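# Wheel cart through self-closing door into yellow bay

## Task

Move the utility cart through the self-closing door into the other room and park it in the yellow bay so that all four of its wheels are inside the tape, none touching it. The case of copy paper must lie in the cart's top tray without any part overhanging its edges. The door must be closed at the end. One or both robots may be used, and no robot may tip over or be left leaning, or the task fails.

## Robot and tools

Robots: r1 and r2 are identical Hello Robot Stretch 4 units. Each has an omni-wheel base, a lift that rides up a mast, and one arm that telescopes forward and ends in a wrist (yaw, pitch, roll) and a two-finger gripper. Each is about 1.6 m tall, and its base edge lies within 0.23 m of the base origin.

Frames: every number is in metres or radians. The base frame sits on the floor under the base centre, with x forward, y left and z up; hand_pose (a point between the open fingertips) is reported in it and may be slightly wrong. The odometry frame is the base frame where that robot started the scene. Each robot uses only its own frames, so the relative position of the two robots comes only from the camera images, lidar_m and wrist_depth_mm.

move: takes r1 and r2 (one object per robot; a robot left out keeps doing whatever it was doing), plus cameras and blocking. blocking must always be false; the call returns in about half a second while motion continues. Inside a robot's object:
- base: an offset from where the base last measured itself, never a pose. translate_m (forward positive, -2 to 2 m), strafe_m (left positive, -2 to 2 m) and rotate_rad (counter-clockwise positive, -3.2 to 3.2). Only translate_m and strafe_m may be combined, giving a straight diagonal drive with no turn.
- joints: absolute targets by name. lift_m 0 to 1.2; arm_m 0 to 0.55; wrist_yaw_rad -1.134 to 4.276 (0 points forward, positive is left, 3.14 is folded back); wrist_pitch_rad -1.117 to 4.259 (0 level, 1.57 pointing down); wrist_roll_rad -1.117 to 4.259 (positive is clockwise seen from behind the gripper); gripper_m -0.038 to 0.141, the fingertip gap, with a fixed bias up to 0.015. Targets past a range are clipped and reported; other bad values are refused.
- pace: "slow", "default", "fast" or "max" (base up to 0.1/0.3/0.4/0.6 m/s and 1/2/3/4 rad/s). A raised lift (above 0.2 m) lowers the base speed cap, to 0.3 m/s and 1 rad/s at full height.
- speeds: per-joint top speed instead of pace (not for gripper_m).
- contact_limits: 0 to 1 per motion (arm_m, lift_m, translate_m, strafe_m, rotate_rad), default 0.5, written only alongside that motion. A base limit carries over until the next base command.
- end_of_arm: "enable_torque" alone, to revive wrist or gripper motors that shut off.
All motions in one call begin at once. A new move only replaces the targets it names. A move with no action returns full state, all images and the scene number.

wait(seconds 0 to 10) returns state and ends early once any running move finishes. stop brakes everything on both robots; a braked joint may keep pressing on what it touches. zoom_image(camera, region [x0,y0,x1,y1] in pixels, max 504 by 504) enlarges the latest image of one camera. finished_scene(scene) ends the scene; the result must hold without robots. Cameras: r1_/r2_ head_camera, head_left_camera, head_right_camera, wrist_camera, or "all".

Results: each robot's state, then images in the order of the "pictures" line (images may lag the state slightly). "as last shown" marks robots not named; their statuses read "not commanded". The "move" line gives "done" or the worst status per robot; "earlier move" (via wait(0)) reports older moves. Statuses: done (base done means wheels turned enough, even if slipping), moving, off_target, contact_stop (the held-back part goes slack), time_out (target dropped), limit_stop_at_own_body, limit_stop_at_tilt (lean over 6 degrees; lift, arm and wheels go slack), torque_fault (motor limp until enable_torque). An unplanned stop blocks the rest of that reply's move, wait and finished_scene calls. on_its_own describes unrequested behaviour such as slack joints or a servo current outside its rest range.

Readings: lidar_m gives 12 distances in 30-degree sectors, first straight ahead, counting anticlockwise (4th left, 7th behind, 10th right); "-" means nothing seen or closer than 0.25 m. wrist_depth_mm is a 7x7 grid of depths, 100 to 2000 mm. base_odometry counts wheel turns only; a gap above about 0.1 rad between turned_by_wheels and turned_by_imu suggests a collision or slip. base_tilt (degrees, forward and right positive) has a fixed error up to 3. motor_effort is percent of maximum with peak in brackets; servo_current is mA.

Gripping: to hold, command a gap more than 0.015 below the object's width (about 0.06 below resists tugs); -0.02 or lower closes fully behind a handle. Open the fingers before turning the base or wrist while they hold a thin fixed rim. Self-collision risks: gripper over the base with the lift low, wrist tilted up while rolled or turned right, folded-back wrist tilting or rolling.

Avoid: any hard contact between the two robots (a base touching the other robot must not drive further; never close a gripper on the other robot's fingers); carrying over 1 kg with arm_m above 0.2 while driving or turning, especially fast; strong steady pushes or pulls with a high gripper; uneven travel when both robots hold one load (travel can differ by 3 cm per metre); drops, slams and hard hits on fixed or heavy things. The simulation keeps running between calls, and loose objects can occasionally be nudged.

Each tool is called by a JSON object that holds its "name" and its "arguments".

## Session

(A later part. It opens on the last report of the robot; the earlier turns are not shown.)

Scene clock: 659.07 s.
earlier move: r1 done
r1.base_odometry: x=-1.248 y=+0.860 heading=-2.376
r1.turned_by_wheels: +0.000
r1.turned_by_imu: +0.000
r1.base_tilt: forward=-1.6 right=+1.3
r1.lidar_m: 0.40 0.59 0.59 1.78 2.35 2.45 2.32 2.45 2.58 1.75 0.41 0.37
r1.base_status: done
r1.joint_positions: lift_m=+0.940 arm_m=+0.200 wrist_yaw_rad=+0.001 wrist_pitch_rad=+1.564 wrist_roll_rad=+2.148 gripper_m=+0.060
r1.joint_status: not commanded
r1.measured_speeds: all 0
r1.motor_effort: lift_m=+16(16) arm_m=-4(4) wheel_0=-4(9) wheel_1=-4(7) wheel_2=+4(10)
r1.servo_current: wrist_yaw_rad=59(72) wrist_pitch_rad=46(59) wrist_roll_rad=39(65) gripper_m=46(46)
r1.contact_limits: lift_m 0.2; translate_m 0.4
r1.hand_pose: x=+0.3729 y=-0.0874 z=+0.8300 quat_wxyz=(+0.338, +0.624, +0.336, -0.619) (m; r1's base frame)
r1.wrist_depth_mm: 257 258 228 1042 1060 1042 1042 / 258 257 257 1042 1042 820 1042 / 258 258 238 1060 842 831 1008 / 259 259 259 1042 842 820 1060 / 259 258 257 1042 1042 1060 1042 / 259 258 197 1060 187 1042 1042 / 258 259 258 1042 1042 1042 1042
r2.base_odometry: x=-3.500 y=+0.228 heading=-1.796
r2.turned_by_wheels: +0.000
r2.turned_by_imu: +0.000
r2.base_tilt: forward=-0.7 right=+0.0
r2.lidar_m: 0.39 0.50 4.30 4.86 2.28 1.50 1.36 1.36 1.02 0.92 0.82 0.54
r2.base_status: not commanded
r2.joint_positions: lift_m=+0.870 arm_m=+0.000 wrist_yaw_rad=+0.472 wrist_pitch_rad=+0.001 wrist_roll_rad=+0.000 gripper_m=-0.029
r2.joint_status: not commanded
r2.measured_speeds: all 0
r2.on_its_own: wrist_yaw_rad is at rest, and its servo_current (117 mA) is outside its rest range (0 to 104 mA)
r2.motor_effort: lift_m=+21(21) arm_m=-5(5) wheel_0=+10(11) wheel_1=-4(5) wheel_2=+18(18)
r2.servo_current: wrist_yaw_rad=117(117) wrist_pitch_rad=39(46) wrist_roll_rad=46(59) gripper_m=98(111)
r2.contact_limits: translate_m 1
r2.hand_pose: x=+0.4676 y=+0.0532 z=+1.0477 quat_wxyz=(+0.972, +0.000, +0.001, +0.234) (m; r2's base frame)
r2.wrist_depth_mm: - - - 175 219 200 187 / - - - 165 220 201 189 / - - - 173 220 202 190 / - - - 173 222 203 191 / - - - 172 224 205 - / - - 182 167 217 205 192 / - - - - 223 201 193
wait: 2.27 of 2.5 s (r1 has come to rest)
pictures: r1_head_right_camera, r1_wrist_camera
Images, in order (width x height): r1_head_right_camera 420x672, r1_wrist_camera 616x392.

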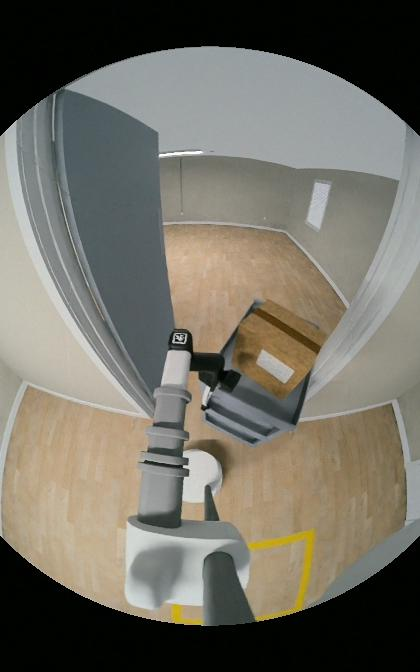

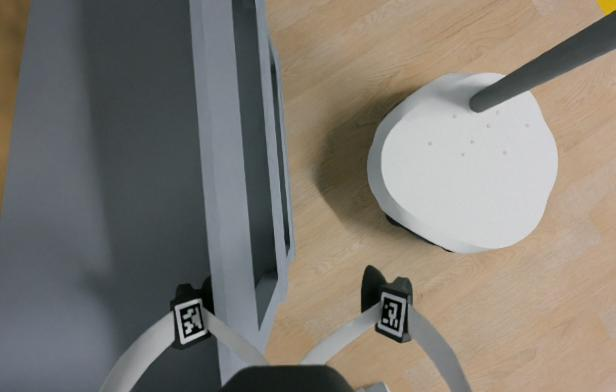

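{"name": "move", "arguments": {"blocking": false, "r1": {"base":{"translate_m":-0.2},"pace":"slow","contact_limits":{"translate_m":0.4}}}}

{"name": "wait", "arguments": {"seconds": 3, "cameras": ["r1_wrist_camera","r1_head_right_camera"]}}

{"name": "zoom_image", "arguments": {"camera": "r1_head_right_camera", "region": [150, 280, 400, 480]}}

Scene clock: 665.63 s.
move: r1 moving
r1.base_odometry: x=-1.239 y=+0.869 heading=-2.376
r1.turned_by_wheels: +0.000
r1.turned_by_imu: +0.000
r1.base_tilt: forward=-1.5 right=+1.2
r1.lidar_m: 0.40 0.58 0.65 1.84 2.34 2.42 2.33 2.43 2.55 1.82 0.42 0.37
r1.base_status: translate_m moving
r1.joint_positions: lift_m=+0.940 arm_m=+0.200 wrist_yaw_rad=+0.001 wrist_pitch_rad=+1.563 wrist_roll_rad=+2.148 gripper_m=+0.060
r1.joint_status: not commanded
r1.measured_speeds: translate_m=-0.048 strafe_m=+0.000 rotate_rad=+0.001 lift_m=+0.000 arm_m=+0.000 wrist_yaw_rad=+0.000 wrist_pitch_rad=-0.003 wrist_roll_rad=+0.000
r1.motor_effort: lift_m=+16(16) arm_m=-4(4) wheel_0=-7(8) wheel_1=-6(8) wheel_2=+10(10)
r1.servo_current: wrist_yaw_rad=52(65) wrist_pitch_rad=52(52) wrist_roll_rad=39(59) gripper_m=39(46)
r1.contact_limits: lift_m 0.2; translate_m 0.4
r1.hand_pose: x=+0.3732 y=-0.0874 z=+0.8300 quat_wxyz=(+0.338, +0.624, +0.336, -0.619) (m; r1's base frame)
r1.wrist_depth_mm: 260 258 244 1042 1025 1042 1025 / 258 259 238 1060 1025 820 1025 / 259 258 224 1042 831 820 1025 / 259 259 240 1042 854 831 1025 / 259 259 237 1042 1042 1042 1042 / 259 260 195 1042 188 1042 1060 / 260 179 203 1042 1060 1042 1042
r2.base_odometry: x=-3.500 y=+0.228 heading=-1.796
r2.turned_by_wheels: +0.000
r2.turned_by_imu: +0.000
r2.base_tilt: forward=-0.6 right=+0.0
r2.lidar_m: 0.41 0.52 4.28 4.88 2.30 1.48 1.35 1.39 1.04 0.91 0.84 0.53
r2.base_status: not commanded
r2.joint_positions: lift_m=+0.870 arm_m=+0.000 wrist_yaw_rad=+0.472 wrist_pitch_rad=+0.001 wrist_roll_rad=+0.000 gripper_m=-0.029
r2.joint_status: not commanded
r2.measured_speeds: all 0
r2.motor_effort: lift_m=+21(21) arm_m=-5(5) wheel_0=+11(11) wheel_1=-4(4) wheel_2=+18(18)
r2.servo_current: wrist_yaw_rad=91(104) wrist_pitch_rad=39(46) wrist_roll_rad=59(59) gripper_m=111(111)
r2.contact_limits: translate_m 1
r2.hand_pose: x=+0.4676 y=+0.0532 z=+1.0477 quat_wxyz=(+0.972, +0.000, +0.001, +0.234) (m; r2's base frame)
r2.wrist_depth_mm: - - - 175 218 199 187 / - - - 165 219 201 189 / - - - 172 220 202 190 / - - - 172 221 203 191 / - - - 172 224 204 - / - - 181 167 216 206 192 / - - - - 224 201 193
pictures: none

Scene clock: 668.40 s.
earlier move: r1 done
r1.base_odometry: x=-1.103 y=+0.999 heading=-2.376
r1.turned_by_wheels: +0.000
r1.turned_by_imu: +0.000
r1.base_tilt: forward=-1.6 right=+1.2
r1.lidar_m: 0.40 0.74 0.92 2.22 2.36 2.21 2.14 2.26 2.56 2.46 0.46 0.37
r1.base_status: done
r1.joint_positions: lift_m=+0.940 arm_m=+0.200 wrist_yaw_rad=+0.001 wrist_pitch_rad=+1.563 wrist_roll_rad=+2.148 gripper_m=+0.060
r1.joint_status: not commanded
r1.measured_speeds: all 0
r1.motor_effort: lift_m=+16(16) arm_m=-4(4) wheel_0=-4(9) wheel_1=-3(8) wheel_2=+3(10)
r1.servo_current: wrist_yaw_rad=59(72) wrist_pitch_rad=46(59) wrist_roll_rad=39(72) gripper_m=39(46)
r1.contact_limits: lift_m 0.2; translate_m 0.4
r1.hand_pose: x=+0.3732 y=-0.0874 z=+0.8300 quat_wxyz=(+0.338, +0.624, +0.336, -0.619) (m; r1's base frame)
r1.wrist_depth_mm: 257 257 1042 1025 1060 1042 1042 / 259 257 254 1042 1060 820 842 / 258 257 223 1042 831 831 1042 / 259 258 217 1078 842 842 1060 / 259 258 236 1060 1060 1042 1025 / 259 258 196 1025 188 1042 1025 / 260 259 259 152 1042 1042 1025
r2.base_odometry: x=-3.500 y=+0.228 heading=-1.796
r2.turned_by_wheels: +0.000
r2.turned_by_imu: +0.000
r2.base_tilt: forward=-0.7 right=+0.0
r2.lidar_m: 0.39 0.49 4.23 4.88 2.28 1.49 1.36 1.37 1.02 0.93 0.83 0.52
r2.base_status: not commanded
r2.joint_positions: lift_m=+0.870 arm_m=+0.000 wrist_yaw_rad=+0.472 wrist_pitch_rad=+0.001 wrist_roll_rad=+0.000 gripper_m=-0.029
r2.joint_status: not commanded
r2.measured_speeds: all 0
r2.motor_effort: lift_m=+21(21) arm_m=-5(5) wheel_0=+10(11) wheel_1=-4(5) wheel_2=+18(18)
r2.servo_current: wrist_yaw_rad=104(117) wrist_pitch_rad=39(46) wrist_roll_rad=39(65) gripper_m=111(117)
r2.contact_limits: translate_m 1
r2.hand_pose: x=+0.4676 y=+0.0532 z=+1.0477 quat_wxyz=(+0.972, +0.000, +0.001, +0.234) (m; r2's base frame)
r2.wrist_depth_mm: - - - 175 218 200 187 / - - - 165 219 200 189 / - - - 173 221 202 190 / - - - 172 222 203 190 / - - - 172 223 204 - / - - 182 167 216 206 193 / - - - - 223 200 193
wait: 2.77 of 3 s (r1 has come to rest)
pictures: r1_head_right_camera, r1_wrist_camera
Images, in order (width x height): r1_head_right_camera 420x672, r1_wrist_camera 616x392.

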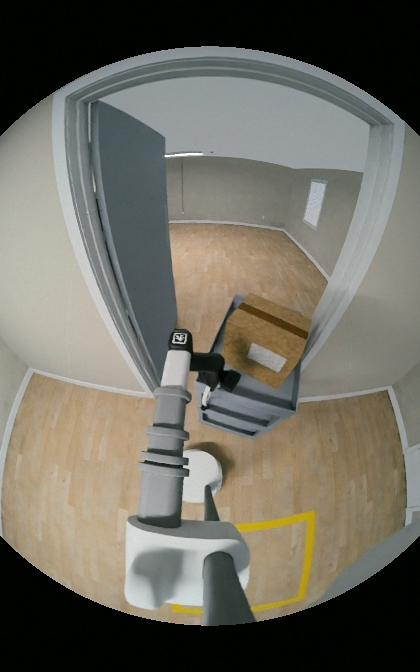

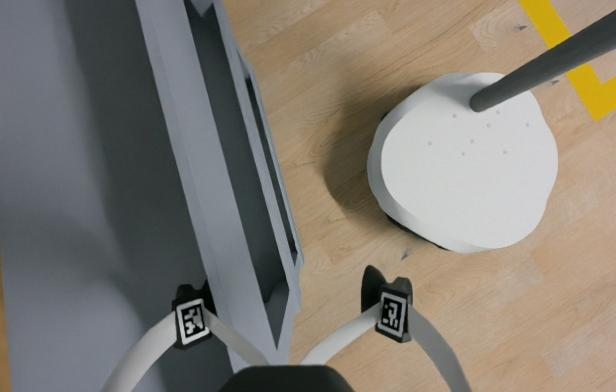

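Scaled by 2.016 from the camera's 420x672 image, which has a finer 600x960 frame.

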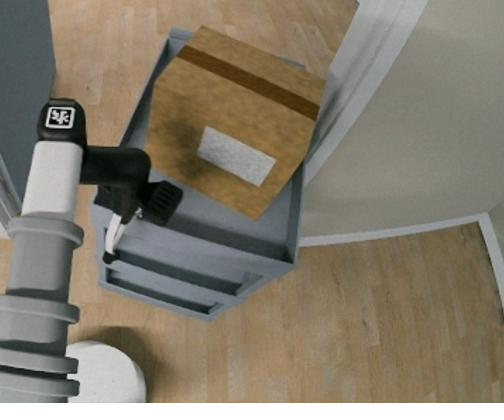

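{"name": "move", "arguments": {"blocking": false, "r1": {"base":{"translate_m":-0.2},"pace":"slow","contact_limits":{"translate_m":0.4}}}}

{"name": "wait", "arguments": {"seconds": 3}}

{"name": "move", "arguments": {"blocking": false, "r1": {"joints":{"gripper_m":0.03}}, "cameras": ["r1_wrist_camera","r1_head_right_camera"]}}

{"name": "zoom_image", "arguments": {"camera": "r1_head_right_camera", "region": [150, 280, 400, 480]}}

Scene clock: 676.03 s.
move: r1 moving
r1.base_odometry: x=-1.095 y=+1.007 heading=-2.376
r1.turned_by_wheels: +0.000
r1.turned_by_imu: +0.000
r1.base_tilt: forward=-1.6 right=+1.3
r1.lidar_m: 0.39 0.75 0.94 2.24 2.36 2.21 2.13 2.25 2.58 2.48 0.43 0.39
r1.base_status: translate_m moving
r1.joint_positions: lift_m=+0.940 arm_m=+0.200 wrist_yaw_rad=+0.001 wrist_pitch_rad=+1.563 wrist_roll_rad=+2.148 gripper_m=+0.060
r1.joint_status: not commanded
r1.measured_speeds: translate_m=-0.049 strafe_m=+0.000 rotate_rad=+0.001 lift_m=+0.000 arm_m=+0.000 wrist_yaw_rad=+0.000 wrist_pitch_rad=+0.000 wrist_roll_rad=+0.000
r1.motor_effort: lift_m=+16(16) arm_m=-4(4) wheel_0=-6(6) wheel_1=-5(7) wheel_2=+9(9)
r1.servo_current: wrist_yaw_rad=33(59) wrist_pitch_rad=52(52) wrist_roll_rad=39(72) gripper_m=52(52)
r1.contact_limits: lift_m 0.2; translate_m 0.4
r1.hand_pose: x=+0.3732 y=-0.0874 z=+0.8300 quat_wxyz=(+0.338, +0.624, +0.336, -0.619) (m; r1's base frame)
r1.wrist_depth_mm: 258 258 1025 1060 1042 1025 1042 / 257 258 262 1042 1042 831 842 / 259 258 238 1060 831 831 1025 / 259 258 212 1042 842 842 1060 / 260 258 227 1060 1025 1042 1060 / 260 258 198 1060 188 1042 1042 / 260 180 258 153 1042 1042 1042
r2: as last shown
r2.lidar_m: 0.41 0.47 4.27 4.87 2.25 1.49 1.36 1.40 1.00 0.91 0.78 0.52
r2.motor_effort: lift_m=+20(21) arm_m=-5(5) wheel_0=+10(10) wheel_1=-4(5) wheel_2=+18(18)
r2.servo_current: wrist_yaw_rad=104(111) wrist_pitch_rad=39(46) wrist_roll_rad=46(59) gripper_m=104(111)
r2.contact_limits: translate_m 1
r2.wrist_depth_mm: - - - 175 217 201 187 / - - - 165 219 200 189 / - - - 172 220 202 190 / - - - 172 223 203 191 / - - - 172 224 204 - / - - 182 167 216 205 192 / - - - - 224 200 193
pictures: none

Scene clock: 678.80 s.
earlier move: r1 done
r1.base_odometry: x=-0.959 y=+1.137 heading=-2.376
r1.turned_by_wheels: +0.000
r1.turned_by_imu: +0.000
r1.base_tilt: forward=-1.6 right=+1.3
r1.lidar_m: 0.39 0.92 1.20 2.25 2.34 2.03 1.93 2.06 2.57 2.47 0.51 0.40
r1.base_status: done
r1.joint_positions: lift_m=+0.940 arm_m=+0.200 wrist_yaw_rad=+0.001 wrist_pitch_rad=+1.564 wrist_roll_rad=+2.148 gripper_m=+0.060
r1.joint_status: not commanded
r1.measured_speeds: all 0
r1.motor_effort: lift_m=+16(16) arm_m=-4(4) wheel_0=-4(7) wheel_1=-2(8) wheel_2=+4(10)
r1.servo_current: wrist_yaw_rad=46(72) wrist_pitch_rad=39(52) wrist_roll_rad=52(72) gripper_m=46(52)
r1.contact_limits: lift_m 0.2; translate_m 0.4
r1.hand_pose: x=+0.3729 y=-0.0874 z=+0.8300 quat_wxyz=(+0.338, +0.624, +0.336, -0.619) (m; r1's base frame)
r1.wrist_depth_mm: 258 241 1042 1025 1025 1042 1042 / 258 246 1042 1042 1042 820 1025 / 258 258 268 1042 831 831 1042 / 259 259 228 1042 820 820 1042 / 258 258 226 1042 1060 1060 1042 / 260 259 191 580 188 1042 1042 / 259 258 258 229 1025 1042 1025
r2.base_odometry: x=-3.500 y=+0.228 heading=-1.796
r2.turned_by_wheels: +0.000
r2.turned_by_imu: +0.000
r2.base_tilt: forward=-0.7 right=+0.0
r2.lidar_m: 0.38 0.49 4.26 4.88 2.29 1.50 1.36 1.40 1.02 0.93 0.82 0.51
r2.base_status: not commanded
r2.joint_positions: lift_m=+0.870 arm_m=+0.000 wrist_yaw_rad=+0.472 wrist_pitch_rad=+0.001 wrist_roll_rad=+0.000 gripper_m=-0.029
r2.joint_status: not commanded
r2.measured_speeds: all 0
r2.motor_effort: lift_m=+20(21) arm_m=-5(5) wheel_0=+10(11) wheel_1=-4(5) wheel_2=+18(18)
r2.servo_current: wrist_yaw_rad=104(111) wrist_pitch_rad=46(46) wrist_roll_rad=46(59) gripper_m=111(117)
r2.contact_limits: translate_m 1
r2.hand_pose: x=+0.4676 y=+0.0532 z=+1.0477 quat_wxyz=(+0.972, +0.000, +0.001, +0.234) (m; r2's base frame)
r2.wrist_depth_mm: - - - 175 218 200 187 / - - - 165 220 200 189 / - - - 173 220 202 190 / - - - 172 221 203 191 / - - - 172 224 205 - / - - 182 167 216 205 191 / - - - - 224 201 193
wait: 2.77 of 3 s (r1 has come to rest)
pictures: none

Scene clock: 679.30 s.
move: r1 moving
r1.base_odometry: x=-0.959 y=+1.137 heading=-2.376
r1.turned_by_wheels: +0.000
r1.turned_by_imu: +0.000
r1.base_tilt: forward=-1.6 right=+1.2
r1.lidar_m: 0.37 0.93 1.19 2.24 2.35 2.01 1.95 2.05 2.53 2.47 0.51 0.39
r1.base_status: not commanded
r1.joint_positions: lift_m=+0.940 arm_m=+0.200 wrist_yaw_rad=+0.001 wrist_pitch_rad=+1.564 wrist_roll_rad=+2.148 gripper_m=+0.042
r1.joint_status: gripper_m moving
r1.measured_speeds: translate_m=+0.000 strafe_m=+0.000 rotate_rad=+0.000 lift_m=+0.000 arm_m=+0.000 wrist_yaw_rad=+0.000 wrist_pitch_rad=-0.001 wrist_roll_rad=+0.000
r1.motor_effort: lift_m=+16(16) arm_m=-4(4) wheel_0=-5(5) wheel_1=-2(3) wheel_2=+4(4)
r1.servo_current: wrist_yaw_rad=59(65) wrist_pitch_rad=46(52) wrist_roll_rad=46(72) gripper_m=111(117)
r1.contact_limits: lift_m 0.2; translate_m 0.4
r1.hand_pose: x=+0.3729 y=-0.0874 z=+0.8300 quat_wxyz=(+0.338, +0.624, +0.336, -0.619) (m; r1's base frame)
r1.wrist_depth_mm: 258 253 1060 1042 1008 1042 1025 / 258 252 1042 1042 1042 831 831 / 260 258 262 1042 831 831 842 / 259 259 221 1042 842 831 1025 / 260 258 238 1042 1060 1025 1042 / 259 260 195 442 192 1042 1025 / 260 259 258 209 1042 1060 1042
r2: as last shown
r2.lidar_m: 0.41 0.49 4.26 4.87 2.26 1.53 1.36 1.39 1.03 0.91 0.81 0.53
r2.motor_effort: lift_m=+21(21) arm_m=-5(5) wheel_0=+10(11) wheel_1=-4(5) wheel_2=+18(18)
r2.servo_current: wrist_yaw_rad=104(104) wrist_pitch_rad=39(46) wrist_roll_rad=39(52) gripper_m=111(111)
r2.contact_limits: translate_m 1
r2.wrist_depth_mm: - - - 175 216 200 187 / - - - 166 219 202 189 / - - - 172 220 202 190 / - - - 173 222 203 190 / - - - 172 224 204 - / - - 181 167 216 205 192 / - - - - 224 200 193
pictures: r1_head_right_camera, r1_wrist_camera
Images, in order (width x height): r1_head_right_camera 420x672, r1_wrist_camera 616x392.

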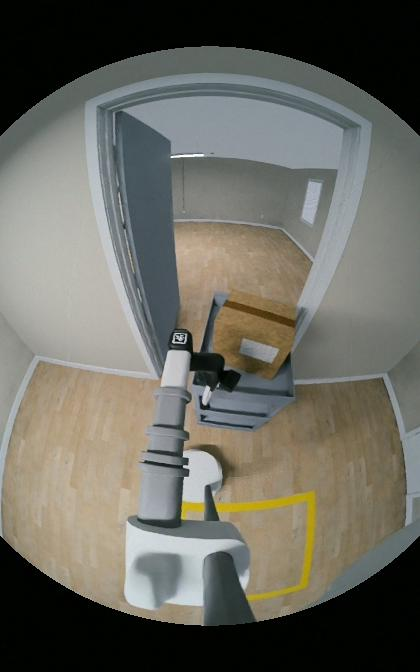

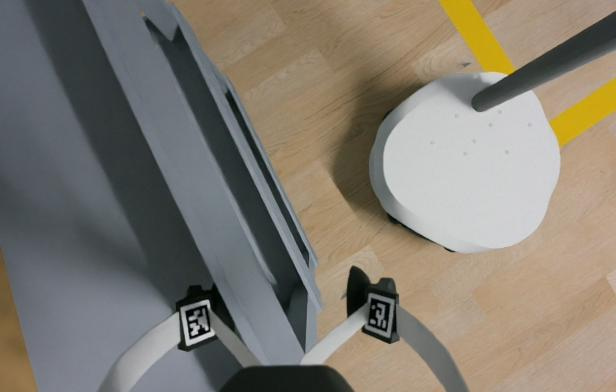

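Scaled by 2.016 from the camera's 420x672 image, which has a finer 600x960 frame.

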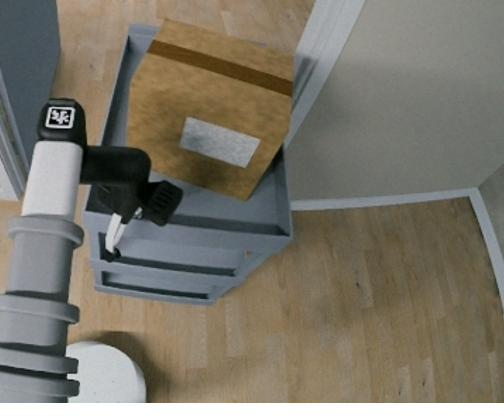

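{"name": "move", "arguments": {"blocking": false, "r1": {"base":{"translate_m":-0.03,"strafe_m":-0.15},"joints":{"wrist_roll_rad":1.76,"gripper_m":0.06},"speeds":{"wrist_roll_rad":0.3},"pace":"slow"}}}

{"name": "wait", "arguments": {"seconds": 3}}

{"name": "wait", "arguments": {"seconds": 0.1, "cameras": ["r1_wrist_camera","r1_head_right_camera"]}}

{"name": "move", "arguments": {"blocking": false, "r1": {"joints":{"gripper_m":-0.03}}}}

{"name": "wait", "arguments": {"seconds": 2, "cameras": ["r1_wrist_camera"]}}

Scene clock: 691.87 s.
earlier move: r1 done
move: r1 moving
r1.base_odometry: x=-0.966 y=+1.148 heading=-2.376
r1.turned_by_wheels: +0.000
r1.turned_by_imu: +0.000
r1.base_tilt: forward=-1.6 right=+1.3
r1.lidar_m: 0.35 0.94 1.18 2.26 2.35 2.00 1.92 2.04 2.53 2.44 0.49 0.38
r1.base_status: translate_m moving; strafe_m moving
r1.joint_positions: lift_m=+0.940 arm_m=+0.200 wrist_yaw_rad=+0.001 wrist_pitch_rad=+1.567 wrist_roll_rad=+2.024 gripper_m=+0.040
r1.joint_status: wrist_roll_rad moving; gripper_m moving
r1.measured_speeds: translate_m=-0.010 strafe_m=-0.051 rotate_rad=+0.001 lift_m=+0.000 arm_m=+0.000 wrist_yaw_rad=+0.000 wrist_pitch_rad=+0.000 wrist_roll_rad=-0.300
r1.motor_effort: lift_m=+16(16) arm_m=-4(4) wheel_0=+6(7) wheel_1=-7(7) wheel_2=+2(3)
r1.servo_current: wrist_yaw_rad=52(65) wrist_pitch_rad=46(46) wrist_roll_rad=39(72) gripper_m=65(65)
r1.contact_limits: lift_m 0.2
r1.hand_pose: x=+0.3720 y=-0.0874 z=+0.8300 quat_wxyz=(+0.376, +0.600, +0.374, -0.598) (m; r1's base frame)
r1.wrist_depth_mm: 257 256 1042 1025 1060 1042 1042 / 257 257 258 1025 1042 1025 621 / 256 258 227 1042 854 831 1060 / 257 258 257 1042 831 820 1060 / 258 257 256 1025 1060 831 1060 / 256 257 194 244 187 1042 1060 / 258 259 257 145 1042 1025 1060
r2: as last shown
r2.lidar_m: 0.41 0.50 4.28 4.87 2.30 1.52 1.35 1.39 1.02 0.92 0.83 0.53
r2.servo_current: wrist_yaw_rad=111(111) wrist_pitch_rad=46(46) wrist_roll_rad=39(52) gripper_m=111(111)
r2.contact_limits: translate_m 1
r2.wrist_depth_mm: - - - 175 217 200 187 / - - - 165 219 200 189 / - - - 172 220 202 190 / - - - 173 221 203 190 / - - - 172 224 204 - / - - 182 167 216 206 192 / - - - - 223 201 193
pictures: none

Scene clock: 694.13 s.
earlier move: r1 done
r1.base_odometry: x=-1.042 y=+1.266 heading=-2.376
r1.turned_by_wheels: +0.000
r1.turned_by_imu: -0.001
r1.base_tilt: forward=-1.6 right=+1.3
r1.lidar_m: 0.37 0.43 1.25 2.38 2.52 1.99 1.91 2.03 2.39 2.30 1.24 0.39
r1.base_status: done
r1.joint_positions: lift_m=+0.940 arm_m=+0.200 wrist_yaw_rad=+0.001 wrist_pitch_rad=+1.567 wrist_roll_rad=+1.762 gripper_m=+0.060
r1.joint_status: all done
r1.measured_speeds: all 0
r1.motor_effort: lift_m=+16(16) arm_m=-4(4) wheel_0=+3(8) wheel_1=-2(8) wheel_2=+2(4)
r1.servo_current: wrist_yaw_rad=52(72) wrist_pitch_rad=46(46) wrist_roll_rad=46(78) gripper_m=52(65)
r1.contact_limits: lift_m 0.2
r1.hand_pose: x=+0.3719 y=-0.0874 z=+0.8300 quat_wxyz=(+0.451, +0.546, +0.449, -0.544) (m; r1's base frame)
r1.wrist_depth_mm: 257 257 244 1060 1042 1042 1042 / 257 258 257 1060 1042 1060 1025 / 237 255 252 1042 1042 842 1042 / 250 258 257 1025 842 831 842 / 257 256 257 1042 842 820 1042 / 257 257 192 1060 188 854 1060 / 259 258 258 143 1078 1042 1060
r2.base_odometry: x=-3.500 y=+0.228 heading=-1.796
r2.turned_by_wheels: +0.000
r2.turned_by_imu: +0.000
r2.base_tilt: forward=-0.7 right=+0.0
r2.lidar_m: 0.38 0.50 4.26 4.88 2.32 1.51 1.37 1.39 1.03 0.93 0.81 0.54
r2.base_status: not commanded
r2.joint_positions: lift_m=+0.870 arm_m=+0.000 wrist_yaw_rad=+0.472 wrist_pitch_rad=+0.001 wrist_roll_rad=+0.000 gripper_m=-0.029
r2.joint_status: not commanded
r2.measured_speeds: all 0
r2.motor_effort: lift_m=+21(21) arm_m=-5(5) wheel_0=+11(11) wheel_1=-4(5) wheel_2=+18(18)
r2.servo_current: wrist_yaw_rad=91(117) wrist_pitch_rad=39(52) wrist_roll_rad=33(59) gripper_m=104(117)
r2.contact_limits: translate_m 1
r2.hand_pose: x=+0.4676 y=+0.0532 z=+1.0477 quat_wxyz=(+0.972, +0.000, +0.001, +0.234) (m; r2's base frame)
r2.wrist_depth_mm: - - - 175 217 200 187 / - - - 165 219 201 189 / - - - 172 220 202 190 / - - - 172 222 203 191 / - - - 173 224 204 - / - - 182 167 216 206 191 / - - - - 224 201 193
wait: 2.27 of 3 s (r1 has come to rest)
pictures: none

Scene clock: 694.23 s.
r1.base_odometry: x=-1.042 y=+1.266 heading=-2.376
r1.turned_by_wheels: +0.000
r1.turned_by_imu: +0.000
r1.base_tilt: forward=-1.6 right=+1.2
r1.lidar_m: 0.37 0.44 1.24 2.40 2.49 1.99 1.91 2.04 2.38 2.33 1.23 0.40
r1.base_status: done
r1.joint_positions: lift_m=+0.940 arm_m=+0.200 wrist_yaw_rad=+0.001 wrist_pitch_rad=+1.567 wrist_roll_rad=+1.762 gripper_m=+0.060
r1.joint_status: all done
r1.measured_speeds: all 0
r1.motor_effort: lift_m=+16(16) arm_m=-4(4) wheel_0=+3(8) wheel_1=-2(8) wheel_2=+2(4)
r1.servo_current: wrist_yaw_rad=65(72) wrist_pitch_rad=39(46) wrist_roll_rad=46(78) gripper_m=39(65)
r1.contact_limits: lift_m 0.2
r1.hand_pose: x=+0.3719 y=-0.0874 z=+0.8300 quat_wxyz=(+0.451, +0.546, +0.449, -0.544) (m; r1's base frame)
r1.wrist_depth_mm: 257 257 245 1042 1042 1025 1042 / 257 256 258 1025 1042 1042 1042 / 236 258 254 1042 1060 842 1060 / 250 257 258 1042 842 842 831 / 258 258 257 1060 842 831 1042 / 257 257 192 1060 188 831 1042 / 257 258 256 143 1042 1042 1042
r2.base_odometry: x=-3.500 y=+0.228 heading=-1.796
r2.turned_by_wheels: +0.000
r2.turned_by_imu: +0.000
r2.base_tilt: forward=-0.6 right=+0.0
r2.lidar_m: 0.39 0.49 4.27 4.88 2.28 1.50 1.36 1.38 1.04 0.91 0.78 0.53
r2.base_status: not commanded
r2.joint_positions: lift_m=+0.870 arm_m=+0.000 wrist_yaw_rad=+0.472 wrist_pitch_rad=+0.001 wrist_roll_rad=+0.000 gripper_m=-0.029
r2.joint_status: not commanded
r2.measured_speeds: all 0
r2.motor_effort: lift_m=+21(21) arm_m=-5(5) wheel_0=+10(11) wheel_1=-4(5) wheel_2=+18(18)
r2.servo_current: wrist_yaw_rad=98(117) wrist_pitch_rad=39(52) wrist_roll_rad=33(59) gripper_m=104(117)
r2.contact_limits: translate_m 1
r2.hand_pose: x=+0.4676 y=+0.0532 z=+1.0477 quat_wxyz=(+0.972, +0.000, +0.001, +0.234) (m; r2's base frame)
r2.wrist_depth_mm: - - - 176 217 200 187 / - - - 166 220 200 189 / - - - 172 221 202 189 / - - - 172 221 204 190 / - - - 172 224 204 - / - - 182 167 216 206 192 / - - - - 224 200 193
wait: 0.10 s; no rest
pictures: r1_head_right_camera, r1_wrist_camera
Images, in order (width x height): r1_head_right_camera 420x672, r1_wrist_camera 616x392.

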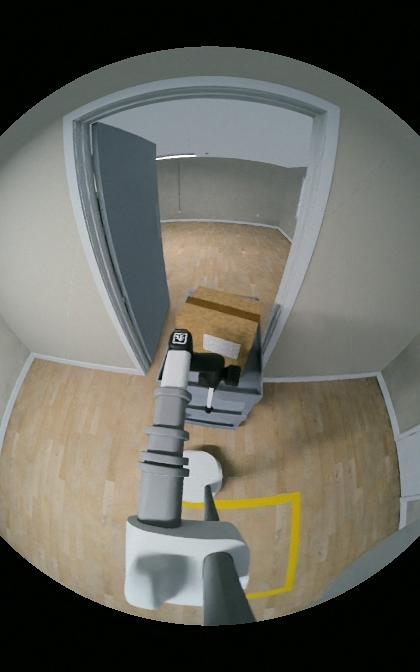

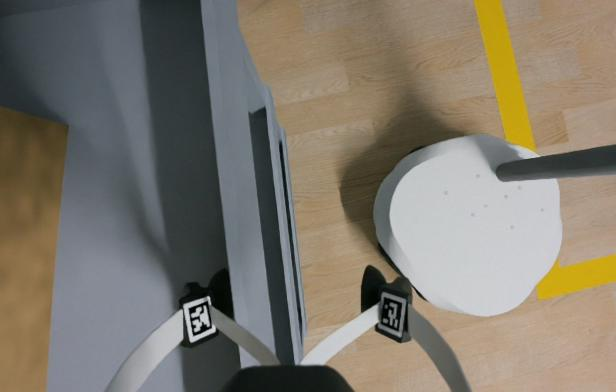

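Scene clock: 694.73 s.
move: r1 moving
r1.base_odometry: x=-1.042 y=+1.266 heading=-2.376
r1.turned_by_wheels: +0.000
r1.turned_by_imu: +0.000
r1.base_tilt: forward=-1.6 right=+1.3
r1.lidar_m: 0.38 0.40 1.26 2.39 2.45 2.00 1.91 2.03 2.37 2.32 1.22 0.39
r1.base_status: not commanded
r1.joint_positions: lift_m=+0.940 arm_m=+0.200 wrist_yaw_rad=+0.001 wrist_pitch_rad=+1.567 wrist_roll_rad=+1.762 gripper_m=+0.041
r1.joint_status: gripper_m moving
r1.measured_speeds: translate_m=+0.000 strafe_m=+0.000 rotate_rad=+0.000 lift_m=+0.000 arm_m=+0.000 wrist_yaw_rad=+0.000 wrist_pitch_rad=+0.000 wrist_roll_rad=-0.001
r1.motor_effort: lift_m=+16(16) arm_m=-4(4) wheel_0=+3(3) wheel_1=-2(2) wheel_2=+2(2)
r1.servo_current: wrist_yaw_rad=39(65) wrist_pitch_rad=39(52) wrist_roll_rad=59(59) gripper_m=104(104)
r1.contact_limits: lift_m 0.2
r1.hand_pose: x=+0.3719 y=-0.0874 z=+0.8300 quat_wxyz=(+0.451, +0.546, +0.449, -0.544) (m; r1's base frame)
r1.wrist_depth_mm: 257 257 240 1042 1025 1060 1042 / 257 257 256 1042 1042 1060 1060 / 235 257 248 1042 1042 854 1042 / 248 257 258 1042 831 831 831 / 255 258 258 1078 831 820 866 / 258 257 191 1042 193 842 1042 / 257 257 258 144 1042 1042 1042
r2: as last shown
r2.lidar_m: 0.39 0.48 4.28 4.88 2.30 1.51 1.36 1.38 1.00 0.92 0.84 0.52
r2.servo_current: wrist_yaw_rad=98(117) wrist_pitch_rad=39(46) wrist_roll_rad=52(52) gripper_m=104(111)
r2.contact_limits: translate_m 1
r2.wrist_depth_mm: - - - 175 218 200 187 / - - - 165 220 200 188 / - - - 173 221 202 190 / - - - 172 222 203 191 / - - - 172 224 205 - / - - 182 167 216 206 192 / - - - - 223 200 194
pictures: none

Scene clock: 695.83 s.
earlier move: r1 done
r1.base_odometry: x=-1.042 y=+1.266 heading=-2.376
r1.turned_by_wheels: +0.000
r1.turned_by_imu: +0.000
r1.base_tilt: forward=-1.5 right=+1.3
r1.lidar_m: 0.34 0.38 1.24 2.40 2.50 2.00 1.90 1.98 2.41 2.31 1.22 0.37
r1.base_status: not commanded
r1.joint_positions: lift_m=+0.940 arm_m=+0.200 wrist_yaw_rad=+0.001 wrist_pitch_rad=+1.569 wrist_roll_rad=+1.761 gripper_m=-0.029
r1.joint_status: all done
r1.measured_speeds: all 0
r1.motor_effort: lift_m=+16(16) arm_m=-3(4) wheel_0=+2(3) wheel_1=-2(2) wheel_2=+2(2)
r1.servo_current: wrist_yaw_rad=39(65) wrist_pitch_rad=46(65) wrist_roll_rad=46(65) gripper_m=72(182)
r1.contact_limits: lift_m 0.2
r1.hand_pose: x=+0.3716 y=-0.0874 z=+0.8300 quat_wxyz=(+0.451, +0.546, +0.450, -0.545) (m; r1's base frame)
r1.wrist_depth_mm: 254 254 256 1042 1042 1042 1078 / 254 255 256 1078 1042 1042 1060 / 198 255 256 1060 1042 1078 1042 / 204 255 256 1042 842 831 842 / 215 256 257 257 842 842 1060 / 212 256 211 198 180 842 1060 / 224 255 256 181 178 1060 1060
r2.base_odometry: x=-3.500 y=+0.228 heading=-1.796
r2.turned_by_wheels: +0.000
r2.turned_by_imu: +0.000
r2.base_tilt: forward=-0.7 right=+0.1
r2.lidar_m: 0.40 0.50 4.27 4.86 2.28 1.49 1.36 1.38 1.02 0.92 0.83 0.53
r2.base_status: not commanded
r2.joint_positions: lift_m=+0.870 arm_m=+0.000 wrist_yaw_rad=+0.472 wrist_pitch_rad=+0.001 wrist_roll_rad=+0.000 gripper_m=-0.029
r2.joint_status: not commanded
r2.measured_speeds: all 0
r2.motor_effort: lift_m=+21(21) arm_m=-5(5) wheel_0=+10(11) wheel_1=-4(5) wheel_2=+18(18)
r2.servo_current: wrist_yaw_rad=104(117) wrist_pitch_rad=39(46) wrist_roll_rad=46(59) gripper_m=104(111)
r2.contact_limits: translate_m 1
r2.hand_pose: x=+0.4676 y=+0.0532 z=+1.0477 quat_wxyz=(+0.972, +0.000, +0.001, +0.234) (m; r2's base frame)
r2.wrist_depth_mm: - - - 176 217 200 188 / - - - 165 220 200 189 / - - - 172 221 202 190 / - - - 172 222 203 191 / - - - 172 224 204 - / - - 182 167 216 206 193 / - - - - 223 201 192
wait: 1.10 of 2 s (r1 has come to rest)
pictures: r1_wrist_camera
Images, in order (width x height): r1_wrist_camera 616x392.

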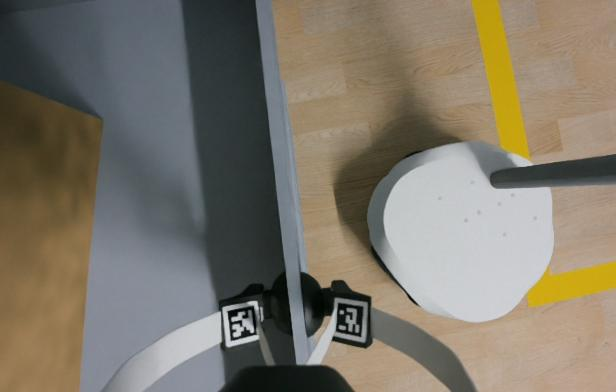

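{"name": "move", "arguments": {"blocking": false, "r1": {"base":{"translate_m":-0.7,"strafe_m":-0.07},"pace":"slow","contact_limits":{"translate_m":0.5}}}}

{"name": "wait", "arguments": {"seconds": 4, "cameras": ["r1_wrist_camera"]}}

{"name": "wait", "arguments": {"seconds": 5, "cameras": ["r1_wrist_camera","r1_head_right_camera"]}}

Scene clock: 705.50 s.
move: r1 moving
r1.base_odometry: x=-1.034 y=+1.275 heading=-2.376
r1.turned_by_wheels: +0.000
r1.turned_by_imu: +0.000
r1.base_tilt: forward=-1.6 right=+1.3
r1.lidar_m: 0.36 0.37 1.24 2.39 2.50 1.99 1.90 2.00 2.39 2.31 1.25 0.36
r1.base_status: translate_m moving; strafe_m moving
r1.joint_positions: lift_m=+0.940 arm_m=+0.200 wrist_yaw_rad=+0.001 wrist_pitch_rad=+1.567 wrist_roll_rad=+1.761 gripper_m=-0.029
r1.joint_status: not commanded
r1.measured_speeds: translate_m=-0.048 strafe_m=-0.005 rotate_rad=+0.001 lift_m=+0.000 arm_m=+0.000 wrist_yaw_rad=+0.000 wrist_pitch_rad=-0.029 wrist_roll_rad=+0.000
r1.motor_effort: lift_m=+16(16) arm_m=-4(4) wheel_0=-2(5) wheel_1=-4(5) wheel_2=+8(8)
r1.servo_current: wrist_yaw_rad=33(59) wrist_pitch_rad=52(52) wrist_roll_rad=59(59) gripper_m=78(78)
r1.contact_limits: lift_m 0.2; translate_m 0.5
r1.hand_pose: x=+0.3721 y=-0.0874 z=+0.8300 quat_wxyz=(+0.451, +0.546, +0.450, -0.544) (m; r1's base frame)
r1.wrist_depth_mm: 258 256 257 1042 1042 1042 1042 / 258 256 256 1060 1042 1025 1042 / 211 257 257 1060 1060 842 1042 / 209 257 257 1042 854 842 831 / 215 258 258 1025 854 831 842 / 229 257 207 188 854 831 1042 / 231 154 257 187 172 1025 1025
r2: as last shown
r2.base_tilt: forward=-0.7 right=+0.0
r2.lidar_m: 0.42 0.48 4.29 4.86 2.24 1.51 1.35 1.40 1.03 0.93 0.82 0.54
r2.motor_effort: lift_m=+21(21) arm_m=-4(5) wheel_0=+10(11) wheel_1=-5(5) wheel_2=+18(18)
r2.servo_current: wrist_yaw_rad=98(104) wrist_pitch_rad=39(46) wrist_roll_rad=46(65) gripper_m=117(117)
r2.contact_limits: translate_m 1
r2.wrist_depth_mm: - - - 175 218 200 187 / - - - 165 220 202 189 / - - - 172 220 202 189 / - - - 172 222 203 191 / - - - 172 223 204 - / - - 182 167 216 206 193 / - - - - 223 201 193
pictures: none

Scene clock: 709.50 s.
earlier move: r1 moving
r1.base_odometry: x=-0.782 y=+1.571 heading=-2.375
r1.turned_by_wheels: +0.001
r1.turned_by_imu: +0.003
r1.base_tilt: forward=-1.6 right=+1.2
r1.lidar_m: 0.30 0.29 1.82 2.43 2.17 1.59 1.50 1.59 2.19 2.28 1.81 0.40
r1.base_status: translate_m moving; strafe_m moving
r1.joint_positions: lift_m=+0.940 arm_m=+0.200 wrist_yaw_rad=+0.002 wrist_pitch_rad=+1.562 wrist_roll_rad=+1.760 gripper_m=-0.029
r1.joint_status: not commanded
r1.measured_speeds: translate_m=-0.100 strafe_m=-0.011 rotate_rad=+0.002 lift_m=+0.000 arm_m=+0.000 wrist_yaw_rad=+0.000 wrist_pitch_rad=+0.000 wrist_roll_rad=+0.000
r1.motor_effort: lift_m=+16(16) arm_m=-3(4) wheel_0=+3(6) wheel_1=-6(8) wheel_2=+11(13)
r1.servo_current: wrist_yaw_rad=33(72) wrist_pitch_rad=46(72) wrist_roll_rad=33(65) gripper_m=72(78)
r1.contact_limits: lift_m 0.2; translate_m 0.5
r1.hand_pose: x=+0.3737 y=-0.0874 z=+0.8300 quat_wxyz=(+0.453, +0.547, +0.449, -0.542) (m; r1's base frame)
r1.wrist_depth_mm: 206 1042 1042 1008 1025 1042 1042 / 250 257 1060 1060 1060 1025 1025 / 258 257 455 1060 1025 1025 1042 / 258 259 220 1060 854 831 831 / 259 259 258 1060 854 842 1060 / 234 259 207 198 177 831 1042 / 219 156 182 192 554 132 1042
r2.base_odometry: x=-3.500 y=+0.228 heading=-1.796
r2.turned_by_wheels: +0.000
r2.turned_by_imu: +0.001
r2.base_tilt: forward=-0.6 right=+0.0
r2.lidar_m: 0.40 0.49 4.29 4.87 2.30 1.47 1.37 1.40 1.02 0.92 0.82 0.51
r2.base_status: not commanded
r2.joint_positions: lift_m=+0.870 arm_m=+0.000 wrist_yaw_rad=+0.472 wrist_pitch_rad=+0.001 wrist_roll_rad=+0.000 gripper_m=-0.029
r2.joint_status: not commanded
r2.measured_speeds: all 0
r2.motor_effort: lift_m=+21(21) arm_m=-5(5) wheel_0=+10(11) wheel_1=-4(5) wheel_2=+18(18)
r2.servo_current: wrist_yaw_rad=98(111) wrist_pitch_rad=39(46) wrist_roll_rad=46(65) gripper_m=111(117)
r2.contact_limits: translate_m 1
r2.hand_pose: x=+0.4676 y=+0.0532 z=+1.0477 quat_wxyz=(+0.972, +0.000, +0.001, +0.234) (m; r2's base frame)
r2.wrist_depth_mm: - - - 175 217 199 187 / - - - 166 219 200 189 / - - - 172 220 202 190 / - - - 172 222 203 191 / - - - 172 224 205 - / - - 182 167 215 206 191 / - - - - 223 202 193
wait: 4.00 s; no rest
pictures: r1_wrist_camera
Images, in order (width x height): r1_wrist_camera 616x392.

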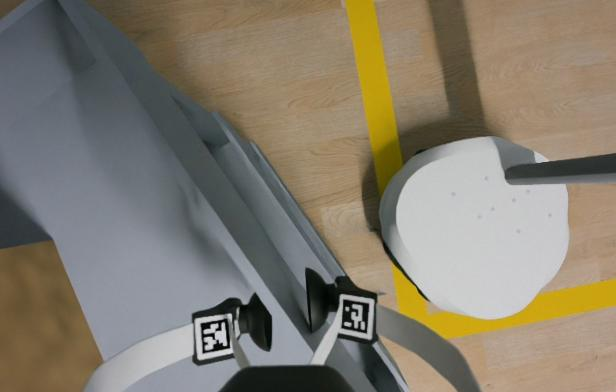

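Scene clock: 713.30 s.
earlier move: r1 done
r1.base_odometry: x=-0.586 y=+1.801 heading=-2.375
r1.turned_by_wheels: +0.000
r1.turned_by_imu: +0.002
r1.base_tilt: forward=-1.6 right=+1.2
r1.lidar_m: 0.25 0.25 2.25 2.45 1.74 1.27 1.21 1.27 1.79 2.22 2.21 0.41
r1.base_status: done
r1.joint_positions: lift_m=+0.940 arm_m=+0.200 wrist_yaw_rad=+0.002 wrist_pitch_rad=+1.564 wrist_roll_rad=+1.759 gripper_m=-0.029
r1.joint_status: not commanded
r1.measured_speeds: all 0
r1.motor_effort: lift_m=+16(16) arm_m=-4(4) wheel_0=+4(6) wheel_1=-2(8) wheel_2=+8(13)
r1.servo_current: wrist_yaw_rad=46(72) wrist_pitch_rad=46(72) wrist_roll_rad=33(65) gripper_m=72(78)
r1.contact_limits: lift_m 0.2; translate_m 0.5
r1.hand_pose: x=+0.3731 y=-0.0874 z=+0.8300 quat_wxyz=(+0.453, +0.546, +0.450, -0.542) (m; r1's base frame)
r1.wrist_depth_mm: 1042 1060 1025 1042 1025 1060 1042 / 219 1060 1042 1025 1042 1042 1025 / 253 262 1042 1042 1042 842 1042 / 257 235 256 1060 842 820 831 / 257 257 229 878 831 820 1060 / 258 258 257 206 178 831 1042 / 225 157 180 187 231 144 1042
r2.base_odometry: x=-3.500 y=+0.228 heading=-1.796
r2.turned_by_wheels: +0.000
r2.turned_by_imu: +0.001
r2.base_tilt: forward=-0.7 right=+0.0
r2.lidar_m: 0.39 0.49 4.25 4.88 2.25 1.51 1.36 1.39 1.01 0.93 0.83 0.53
r2.base_status: not commanded
r2.joint_positions: lift_m=+0.870 arm_m=+0.000 wrist_yaw_rad=+0.472 wrist_pitch_rad=+0.001 wrist_roll_rad=+0.000 gripper_m=-0.029
r2.joint_status: not commanded
r2.measured_speeds: all 0
r2.motor_effort: lift_m=+20(21) arm_m=-5(5) wheel_0=+10(11) wheel_1=-4(5) wheel_2=+18(18)
r2.servo_current: wrist_yaw_rad=98(117) wrist_pitch_rad=39(46) wrist_roll_rad=59(65) gripper_m=104(117)
r2.contact_limits: translate_m 1
r2.hand_pose: x=+0.4676 y=+0.0532 z=+1.0477 quat_wxyz=(+0.972, +0.000, +0.001, +0.234) (m; r2's base frame)
r2.wrist_depth_mm: - - - 176 218 200 188 / - - - 165 219 200 188 / - - - 173 221 202 190 / - - - 172 223 203 190 / - - - 172 224 204 - / - - 182 167 216 205 192 / - - - - 224 200 193
wait: 3.80 of 5 s (r1 has come to rest)
pictures: r1_head_right_camera, r1_wrist_camera
Images, in order (width x height): r1_head_right_camera 420x672, r1_wrist_camera 616x392.

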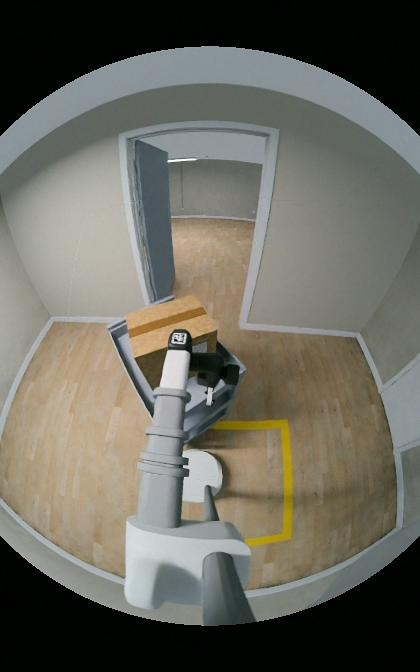

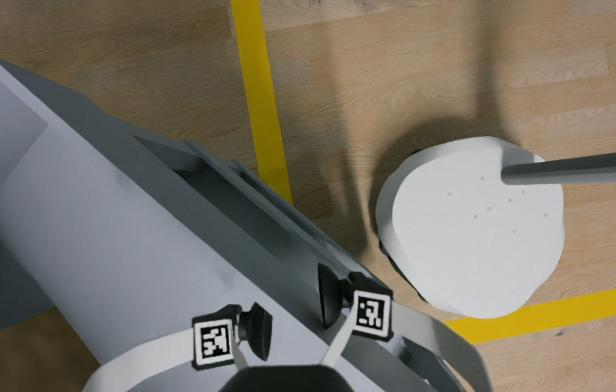

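{"name": "move", "arguments": {"blocking": false, "r1": {"joints":{"gripper_m":0.08}}}}

{"name": "wait", "arguments": {"seconds": 1.3, "cameras": ["r1_wrist_camera"]}}

{"name": "move", "arguments": {"blocking": false, "r1": {"joints":{"wrist_roll_rad":0.95},"speeds":{"wrist_roll_rad":0.8}}}}

{"name": "wait", "arguments": {"seconds": 1.5}}

{"name": "wait", "arguments": {"seconds": 0.1, "cameras": ["r1_wrist_camera","r1_head_right_camera"]}}

Scene clock: 739.60 s.
move: r1 moving
r1.base_odometry: x=-0.586 y=+1.801 heading=-2.375
r1.turned_by_wheels: +0.000
r1.turned_by_imu: +0.000
r1.base_tilt: forward=-1.6 right=+1.2
r1.lidar_m: 0.26 0.25 2.23 2.46 1.73 1.25 1.22 1.27 1.76 2.22 2.19 0.41
r1.base_status: not commanded
r1.joint_positions: lift_m=+0.940 arm_m=+0.200 wrist_yaw_rad=+0.002 wrist_pitch_rad=+1.564 wrist_roll_rad=+1.759 gripper_m=-0.004
r1.joint_status: gripper_m moving
r1.measured_speeds: all 0
r1.motor_effort: lift_m=+16(16) arm_m=-3(4) wheel_0=+4(5) wheel_1=-2(2) wheel_2=+8(8)
r1.servo_current: wrist_yaw_rad=46(59) wrist_pitch_rad=46(52) wrist_roll_rad=52(59) gripper_m=52(72)
r1.contact_limits: lift_m 0.2; translate_m 0.5
r1.hand_pose: x=+0.3731 y=-0.0874 z=+0.8300 quat_wxyz=(+0.453, +0.546, +0.450, -0.542) (m; r1's base frame)
r1.wrist_depth_mm: 1042 1060 1042 1042 1060 1025 1008 / 222 1060 1060 1042 1042 1042 1042 / 256 260 1042 1042 1042 1060 1060 / 259 259 254 1042 854 831 831 / 260 260 226 277 842 831 1060 / 260 259 258 204 181 842 1042 / 224 160 186 260 230 138 1025
r2: as last shown
r2.turned_by_imu: +0.000
r2.base_tilt: forward=-0.6 right=+0.0
r2.lidar_m: 0.41 0.50 4.29 4.86 2.29 1.50 1.37 1.38 1.03 0.93 0.80 0.52
r2.motor_effort: lift_m=+21(21) arm_m=-5(5) wheel_0=+10(11) wheel_1=-4(5) wheel_2=+18(18)
r2.servo_current: wrist_yaw_rad=104(111) wrist_pitch_rad=39(46) wrist_roll_rad=52(59) gripper_m=104(111)
r2.contact_limits: translate_m 1
r2.wrist_depth_mm: - - - 176 218 199 187 / - - - 165 220 200 189 / - - - 172 220 202 190 / - - - 172 222 204 191 / - - - 172 224 205 - / - - 182 167 216 205 191 / - - - - 224 201 193
pictures: none

Scene clock: 740.90 s.
earlier move: r1 done
r1.base_odometry: x=-0.586 y=+1.801 heading=-2.376
r1.turned_by_wheels: +0.000
r1.turned_by_imu: -0.001
r1.base_tilt: forward=-1.6 right=+1.2
r1.lidar_m: 0.25 0.25 2.23 2.46 1.74 1.29 1.22 1.28 1.81 2.23 2.22 0.42
r1.base_status: not commanded
r1.joint_positions: lift_m=+0.940 arm_m=+0.200 wrist_yaw_rad=+0.002 wrist_pitch_rad=+1.567 wrist_roll_rad=+1.759 gripper_m=+0.080
r1.joint_status: all done
r1.measured_speeds: all 0
r1.motor_effort: lift_m=+16(16) arm_m=-3(4) wheel_0=+4(5) wheel_1=-2(2) wheel_2=+3(8)
r1.servo_current: wrist_yaw_rad=39(65) wrist_pitch_rad=33(52) wrist_roll_rad=39(65) gripper_m=39(91)
r1.contact_limits: lift_m 0.2; translate_m 0.5
r1.hand_pose: x=+0.3721 y=-0.0874 z=+0.8300 quat_wxyz=(+0.452, +0.545, +0.451, -0.543) (m; r1's base frame)
r1.wrist_depth_mm: 1025 1042 1042 1042 1060 1042 1060 / 1025 1042 1042 1060 1060 1025 1060 / 229 345 1060 1042 1042 1060 1060 / 257 222 267 1042 854 831 831 / 256 257 216 1025 842 842 1060 / 257 257 196 224 186 842 1042 / 231 255 258 143 260 1042 1025
r2.base_odometry: x=-3.500 y=+0.228 heading=-1.796
r2.turned_by_wheels: +0.000
r2.turned_by_imu: +0.000
r2.base_tilt: forward=-0.7 right=+0.1
r2.lidar_m: 0.41 0.49 4.27 4.87 2.28 1.49 1.36 1.38 1.02 0.92 0.82 0.53
r2.base_status: not commanded
r2.joint_positions: lift_m=+0.870 arm_m=+0.000 wrist_yaw_rad=+0.472 wrist_pitch_rad=+0.001 wrist_roll_rad=+0.000 gripper_m=-0.029
r2.joint_status: not commanded
r2.measured_speeds: all 0
r2.motor_effort: lift_m=+21(21) arm_m=-5(5) wheel_0=+10(11) wheel_1=-5(5) wheel_2=+18(19)
r2.servo_current: wrist_yaw_rad=98(111) wrist_pitch_rad=39(46) wrist_roll_rad=33(59) gripper_m=98(111)
r2.contact_limits: translate_m 1
r2.hand_pose: x=+0.4676 y=+0.0532 z=+1.0477 quat_wxyz=(+0.972, +0.000, +0.001, +0.234) (m; r2's base frame)
r2.wrist_depth_mm: - - - 175 217 200 187 / - - - 165 220 200 188 / - - - 172 220 202 190 / - - - 172 221 203 191 / - - - 172 225 204 - / - - 181 167 216 205 193 / - - - - 224 201 194
wait: 1.30 s; at rest by 1.27 s
pictures: r1_wrist_camera
Images, in order (width x height): r1_wrist_camera 616x392.

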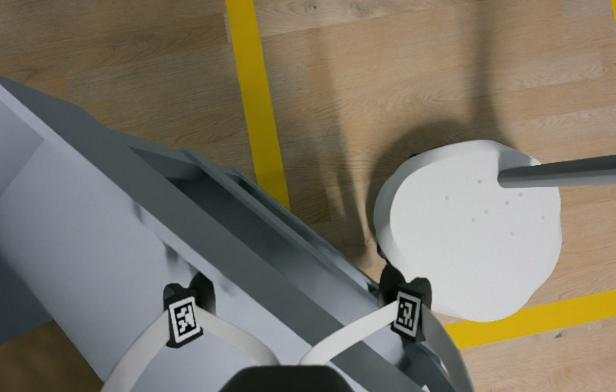

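Scene clock: 741.40 s.
move: r1 moving
r1.base_odometry: x=-0.586 y=+1.801 heading=-2.376
r1.turned_by_wheels: +0.000
r1.turned_by_imu: +0.000
r1.base_tilt: forward=-1.6 right=+1.3
r1.lidar_m: 0.25 0.25 2.20 2.46 1.75 1.27 1.20 1.28 1.78 2.20 2.21 0.42
r1.base_status: not commanded
r1.joint_positions: lift_m=+0.940 arm_m=+0.200 wrist_yaw_rad=+0.002 wrist_pitch_rad=+1.567 wrist_roll_rad=+1.448 gripper_m=+0.080
r1.joint_status: wrist_roll_rad moving
r1.measured_speeds: translate_m=+0.000 strafe_m=+0.000 rotate_rad=+0.000 lift_m=+0.000 arm_m=+0.000 wrist_yaw_rad=+0.000 wrist_pitch_rad=+0.000 wrist_roll_rad=-0.800
r1.motor_effort: lift_m=+16(16) arm_m=-4(4) wheel_0=+3(4) wheel_1=-2(2) wheel_2=+3(3)
r1.servo_current: wrist_yaw_rad=39(65) wrist_pitch_rad=39(46) wrist_roll_rad=39(72) gripper_m=39(52)
r1.contact_limits: lift_m 0.2; translate_m 0.5
r1.hand_pose: x=+0.3721 y=-0.0874 z=+0.8300 quat_wxyz=(+0.531, +0.469, +0.529, -0.467) (m; r1's base frame)
r1.wrist_depth_mm: 195 1042 1042 1025 1042 1042 1042 / 238 234 1042 1025 1060 1042 1025 / 256 257 559 1042 1025 1060 1025 / 258 257 223 1042 1042 842 1008 / 257 258 257 1042 831 842 831 / 237 258 212 223 191 831 1042 / 223 248 257 144 1042 831 1042
r2: as last shown
r2.base_tilt: forward=-0.7 right=+0.0
r2.lidar_m: 0.40 0.51 4.28 4.88 2.30 1.49 1.36 1.38 1.04 0.91 0.82 0.53
r2.motor_effort: lift_m=+21(21) arm_m=-5(5) wheel_0=+10(11) wheel_1=-4(4) wheel_2=+18(19)
r2.servo_current: wrist_yaw_rad=104(111) wrist_pitch_rad=33(46) wrist_roll_rad=52(59) gripper_m=104(111)
r2.contact_limits: translate_m 1
r2.wrist_depth_mm: - - - 176 216 200 187 / - - - 165 218 200 188 / - - - 173 220 202 190 / - - - 172 222 203 190 / - - - 172 224 204 - / - - 181 167 216 206 193 / - - - - 224 200 193
pictures: none

Scene clock: 742.43 s.
earlier move: r1 done
r1.base_odometry: x=-0.586 y=+1.801 heading=-2.376
r1.turned_by_wheels: +0.000
r1.turned_by_imu: +0.000
r1.base_tilt: forward=-1.6 right=+1.2
r1.lidar_m: 0.26 0.25 2.23 2.47 1.73 1.27 1.18 1.26 1.78 2.21 2.19 0.40
r1.base_status: not commanded
r1.joint_positions: lift_m=+0.940 arm_m=+0.200 wrist_yaw_rad=+0.002 wrist_pitch_rad=+1.567 wrist_roll_rad=+0.952 gripper_m=+0.080
r1.joint_status: all done
r1.measured_speeds: all 0
r1.motor_effort: lift_m=+16(16) arm_m=-4(4) wheel_0=+4(4) wheel_1=-2(2) wheel_2=+3(3)
r1.servo_current: wrist_yaw_rad=46(65) wrist_pitch_rad=52(52) wrist_roll_rad=39(85) gripper_m=46(52)
r1.contact_limits: lift_m 0.2; translate_m 0.5
r1.hand_pose: x=+0.3721 y=-0.0874 z=+0.8300 quat_wxyz=(+0.630, +0.324, +0.628, -0.323) (m; r1's base frame)
r1.wrist_depth_mm: 257 257 257 1060 1042 1042 1025 / 257 257 257 1060 1042 1042 1042 / 218 256 257 - 1042 1060 1042 / 221 257 257 1060 1042 1042 1060 / 219 259 256 1060 1060 1042 1042 / 233 258 218 917 195 831 1042 / 236 257 256 143 820 831 1042
r2.base_odometry: x=-3.500 y=+0.228 heading=-1.796
r2.turned_by_wheels: +0.000
r2.turned_by_imu: +0.000
r2.base_tilt: forward=-0.6 right=+0.0
r2.lidar_m: 0.40 0.49 4.28 4.86 2.28 1.50 1.36 1.38 1.01 0.93 0.81 0.53
r2.base_status: not commanded
r2.joint_positions: lift_m=+0.870 arm_m=+0.000 wrist_yaw_rad=+0.472 wrist_pitch_rad=+0.001 wrist_roll_rad=+0.000 gripper_m=-0.029
r2.joint_status: not commanded
r2.measured_speeds: all 0
r2.motor_effort: lift_m=+21(21) arm_m=-5(5) wheel_0=+10(11) wheel_1=-4(5) wheel_2=+18(19)
r2.servo_current: wrist_yaw_rad=91(111) wrist_pitch_rad=46(46) wrist_roll_rad=39(59) gripper_m=111(117)
r2.contact_limits: translate_m 1
r2.hand_pose: x=+0.4676 y=+0.0532 z=+1.0477 quat_wxyz=(+0.972, +0.000, +0.001, +0.234) (m; r2's base frame)
r2.wrist_depth_mm: - - - 176 218 199 187 / - - - 165 220 200 189 / - - - 173 220 202 190 / - - - 173 222 204 190 / - - - 172 224 204 - / - - 182 167 215 206 192 / - - - - 224 200 193
wait: 1.03 of 1.5 s (r1 has come to rest)
pictures: none

Scene clock: 742.53 s.
r1.base_odometry: x=-0.586 y=+1.801 heading=-2.376
r1.turned_by_wheels: +0.000
r1.turned_by_imu: +0.000
r1.base_tilt: forward=-1.6 right=+1.3
r1.lidar_m: 0.26 0.25 2.24 2.46 1.77 1.28 1.19 1.26 1.79 2.22 2.23 0.42
r1.base_status: not commanded
r1.joint_positions: lift_m=+0.940 arm_m=+0.200 wrist_yaw_rad=+0.002 wrist_pitch_rad=+1.567 wrist_roll_rad=+0.952 gripper_m=+0.080
r1.joint_status: all done
r1.measured_speeds: all 0
r1.motor_effort: lift_m=+16(16) arm_m=-4(4) wheel_0=+4(4) wheel_1=-2(2) wheel_2=+3(3)
r1.servo_current: wrist_yaw_rad=65(65) wrist_pitch_rad=46(52) wrist_roll_rad=52(85) gripper_m=39(52)
r1.contact_limits: lift_m 0.2; translate_m 0.5
r1.hand_pose: x=+0.3721 y=-0.0874 z=+0.8300 quat_wxyz=(+0.630, +0.324, +0.628, -0.323) (m; r1's base frame)
r1.wrist_depth_mm: 257 257 256 1042 1060 1042 1060 / 257 257 257 1025 1060 1042 1060 / 218 257 257 - 1025 1078 1060 / 220 257 256 1042 1042 1060 1042 / 219 257 257 1042 1042 1060 1060 / 231 257 217 904 195 831 1042 / 236 257 258 143 831 831 1060
r2.base_odometry: x=-3.500 y=+0.228 heading=-1.796
r2.turned_by_wheels: +0.000
r2.turned_by_imu: +0.000
r2.base_tilt: forward=-0.7 right=+0.0
r2.lidar_m: 0.41 0.47 4.30 4.87 2.27 1.52 1.36 1.37 1.02 0.93 0.83 0.53
r2.base_status: not commanded
r2.joint_positions: lift_m=+0.870 arm_m=+0.000 wrist_yaw_rad=+0.472 wrist_pitch_rad=+0.001 wrist_roll_rad=+0.000 gripper_m=-0.029
r2.joint_status: not commanded
r2.measured_speeds: all 0
r2.on_its_own: wrist_yaw_rad is at rest, and its servo_current (111 mA) is outside its rest range (0 to 104 mA)
r2.motor_effort: lift_m=+21(21) arm_m=-5(5) wheel_0=+10(11) wheel_1=-4(5) wheel_2=+18(19)
r2.servo_current: wrist_yaw_rad=111(111) wrist_pitch_rad=46(46) wrist_roll_rad=46(59) gripper_m=104(117)
r2.contact_limits: translate_m 1
r2.hand_pose: x=+0.4676 y=+0.0532 z=+1.0477 quat_wxyz=(+0.972, +0.000, +0.001, +0.234) (m; r2's base frame)
r2.wrist_depth_mm: - - - 176 217 200 187 / - - - 165 220 200 189 / - - - 173 220 202 190 / - - - 172 222 202 190 / - - - 172 223 205 - / - - 182 167 216 206 192 / - - - - 223 200 193
wait: 0.10 s; no rest
pictures: r1_head_right_camera, r1_wrist_camera
Images, in order (width x height): r1_head_right_camera 420x672, r1_wrist_camera 616x392.

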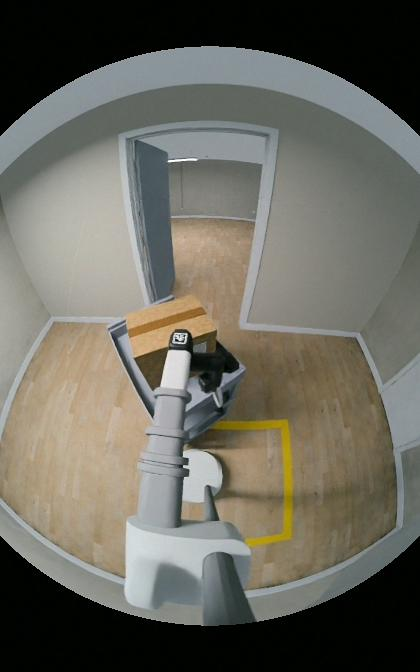

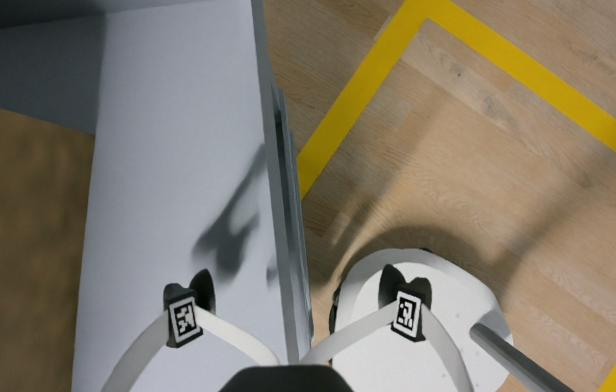

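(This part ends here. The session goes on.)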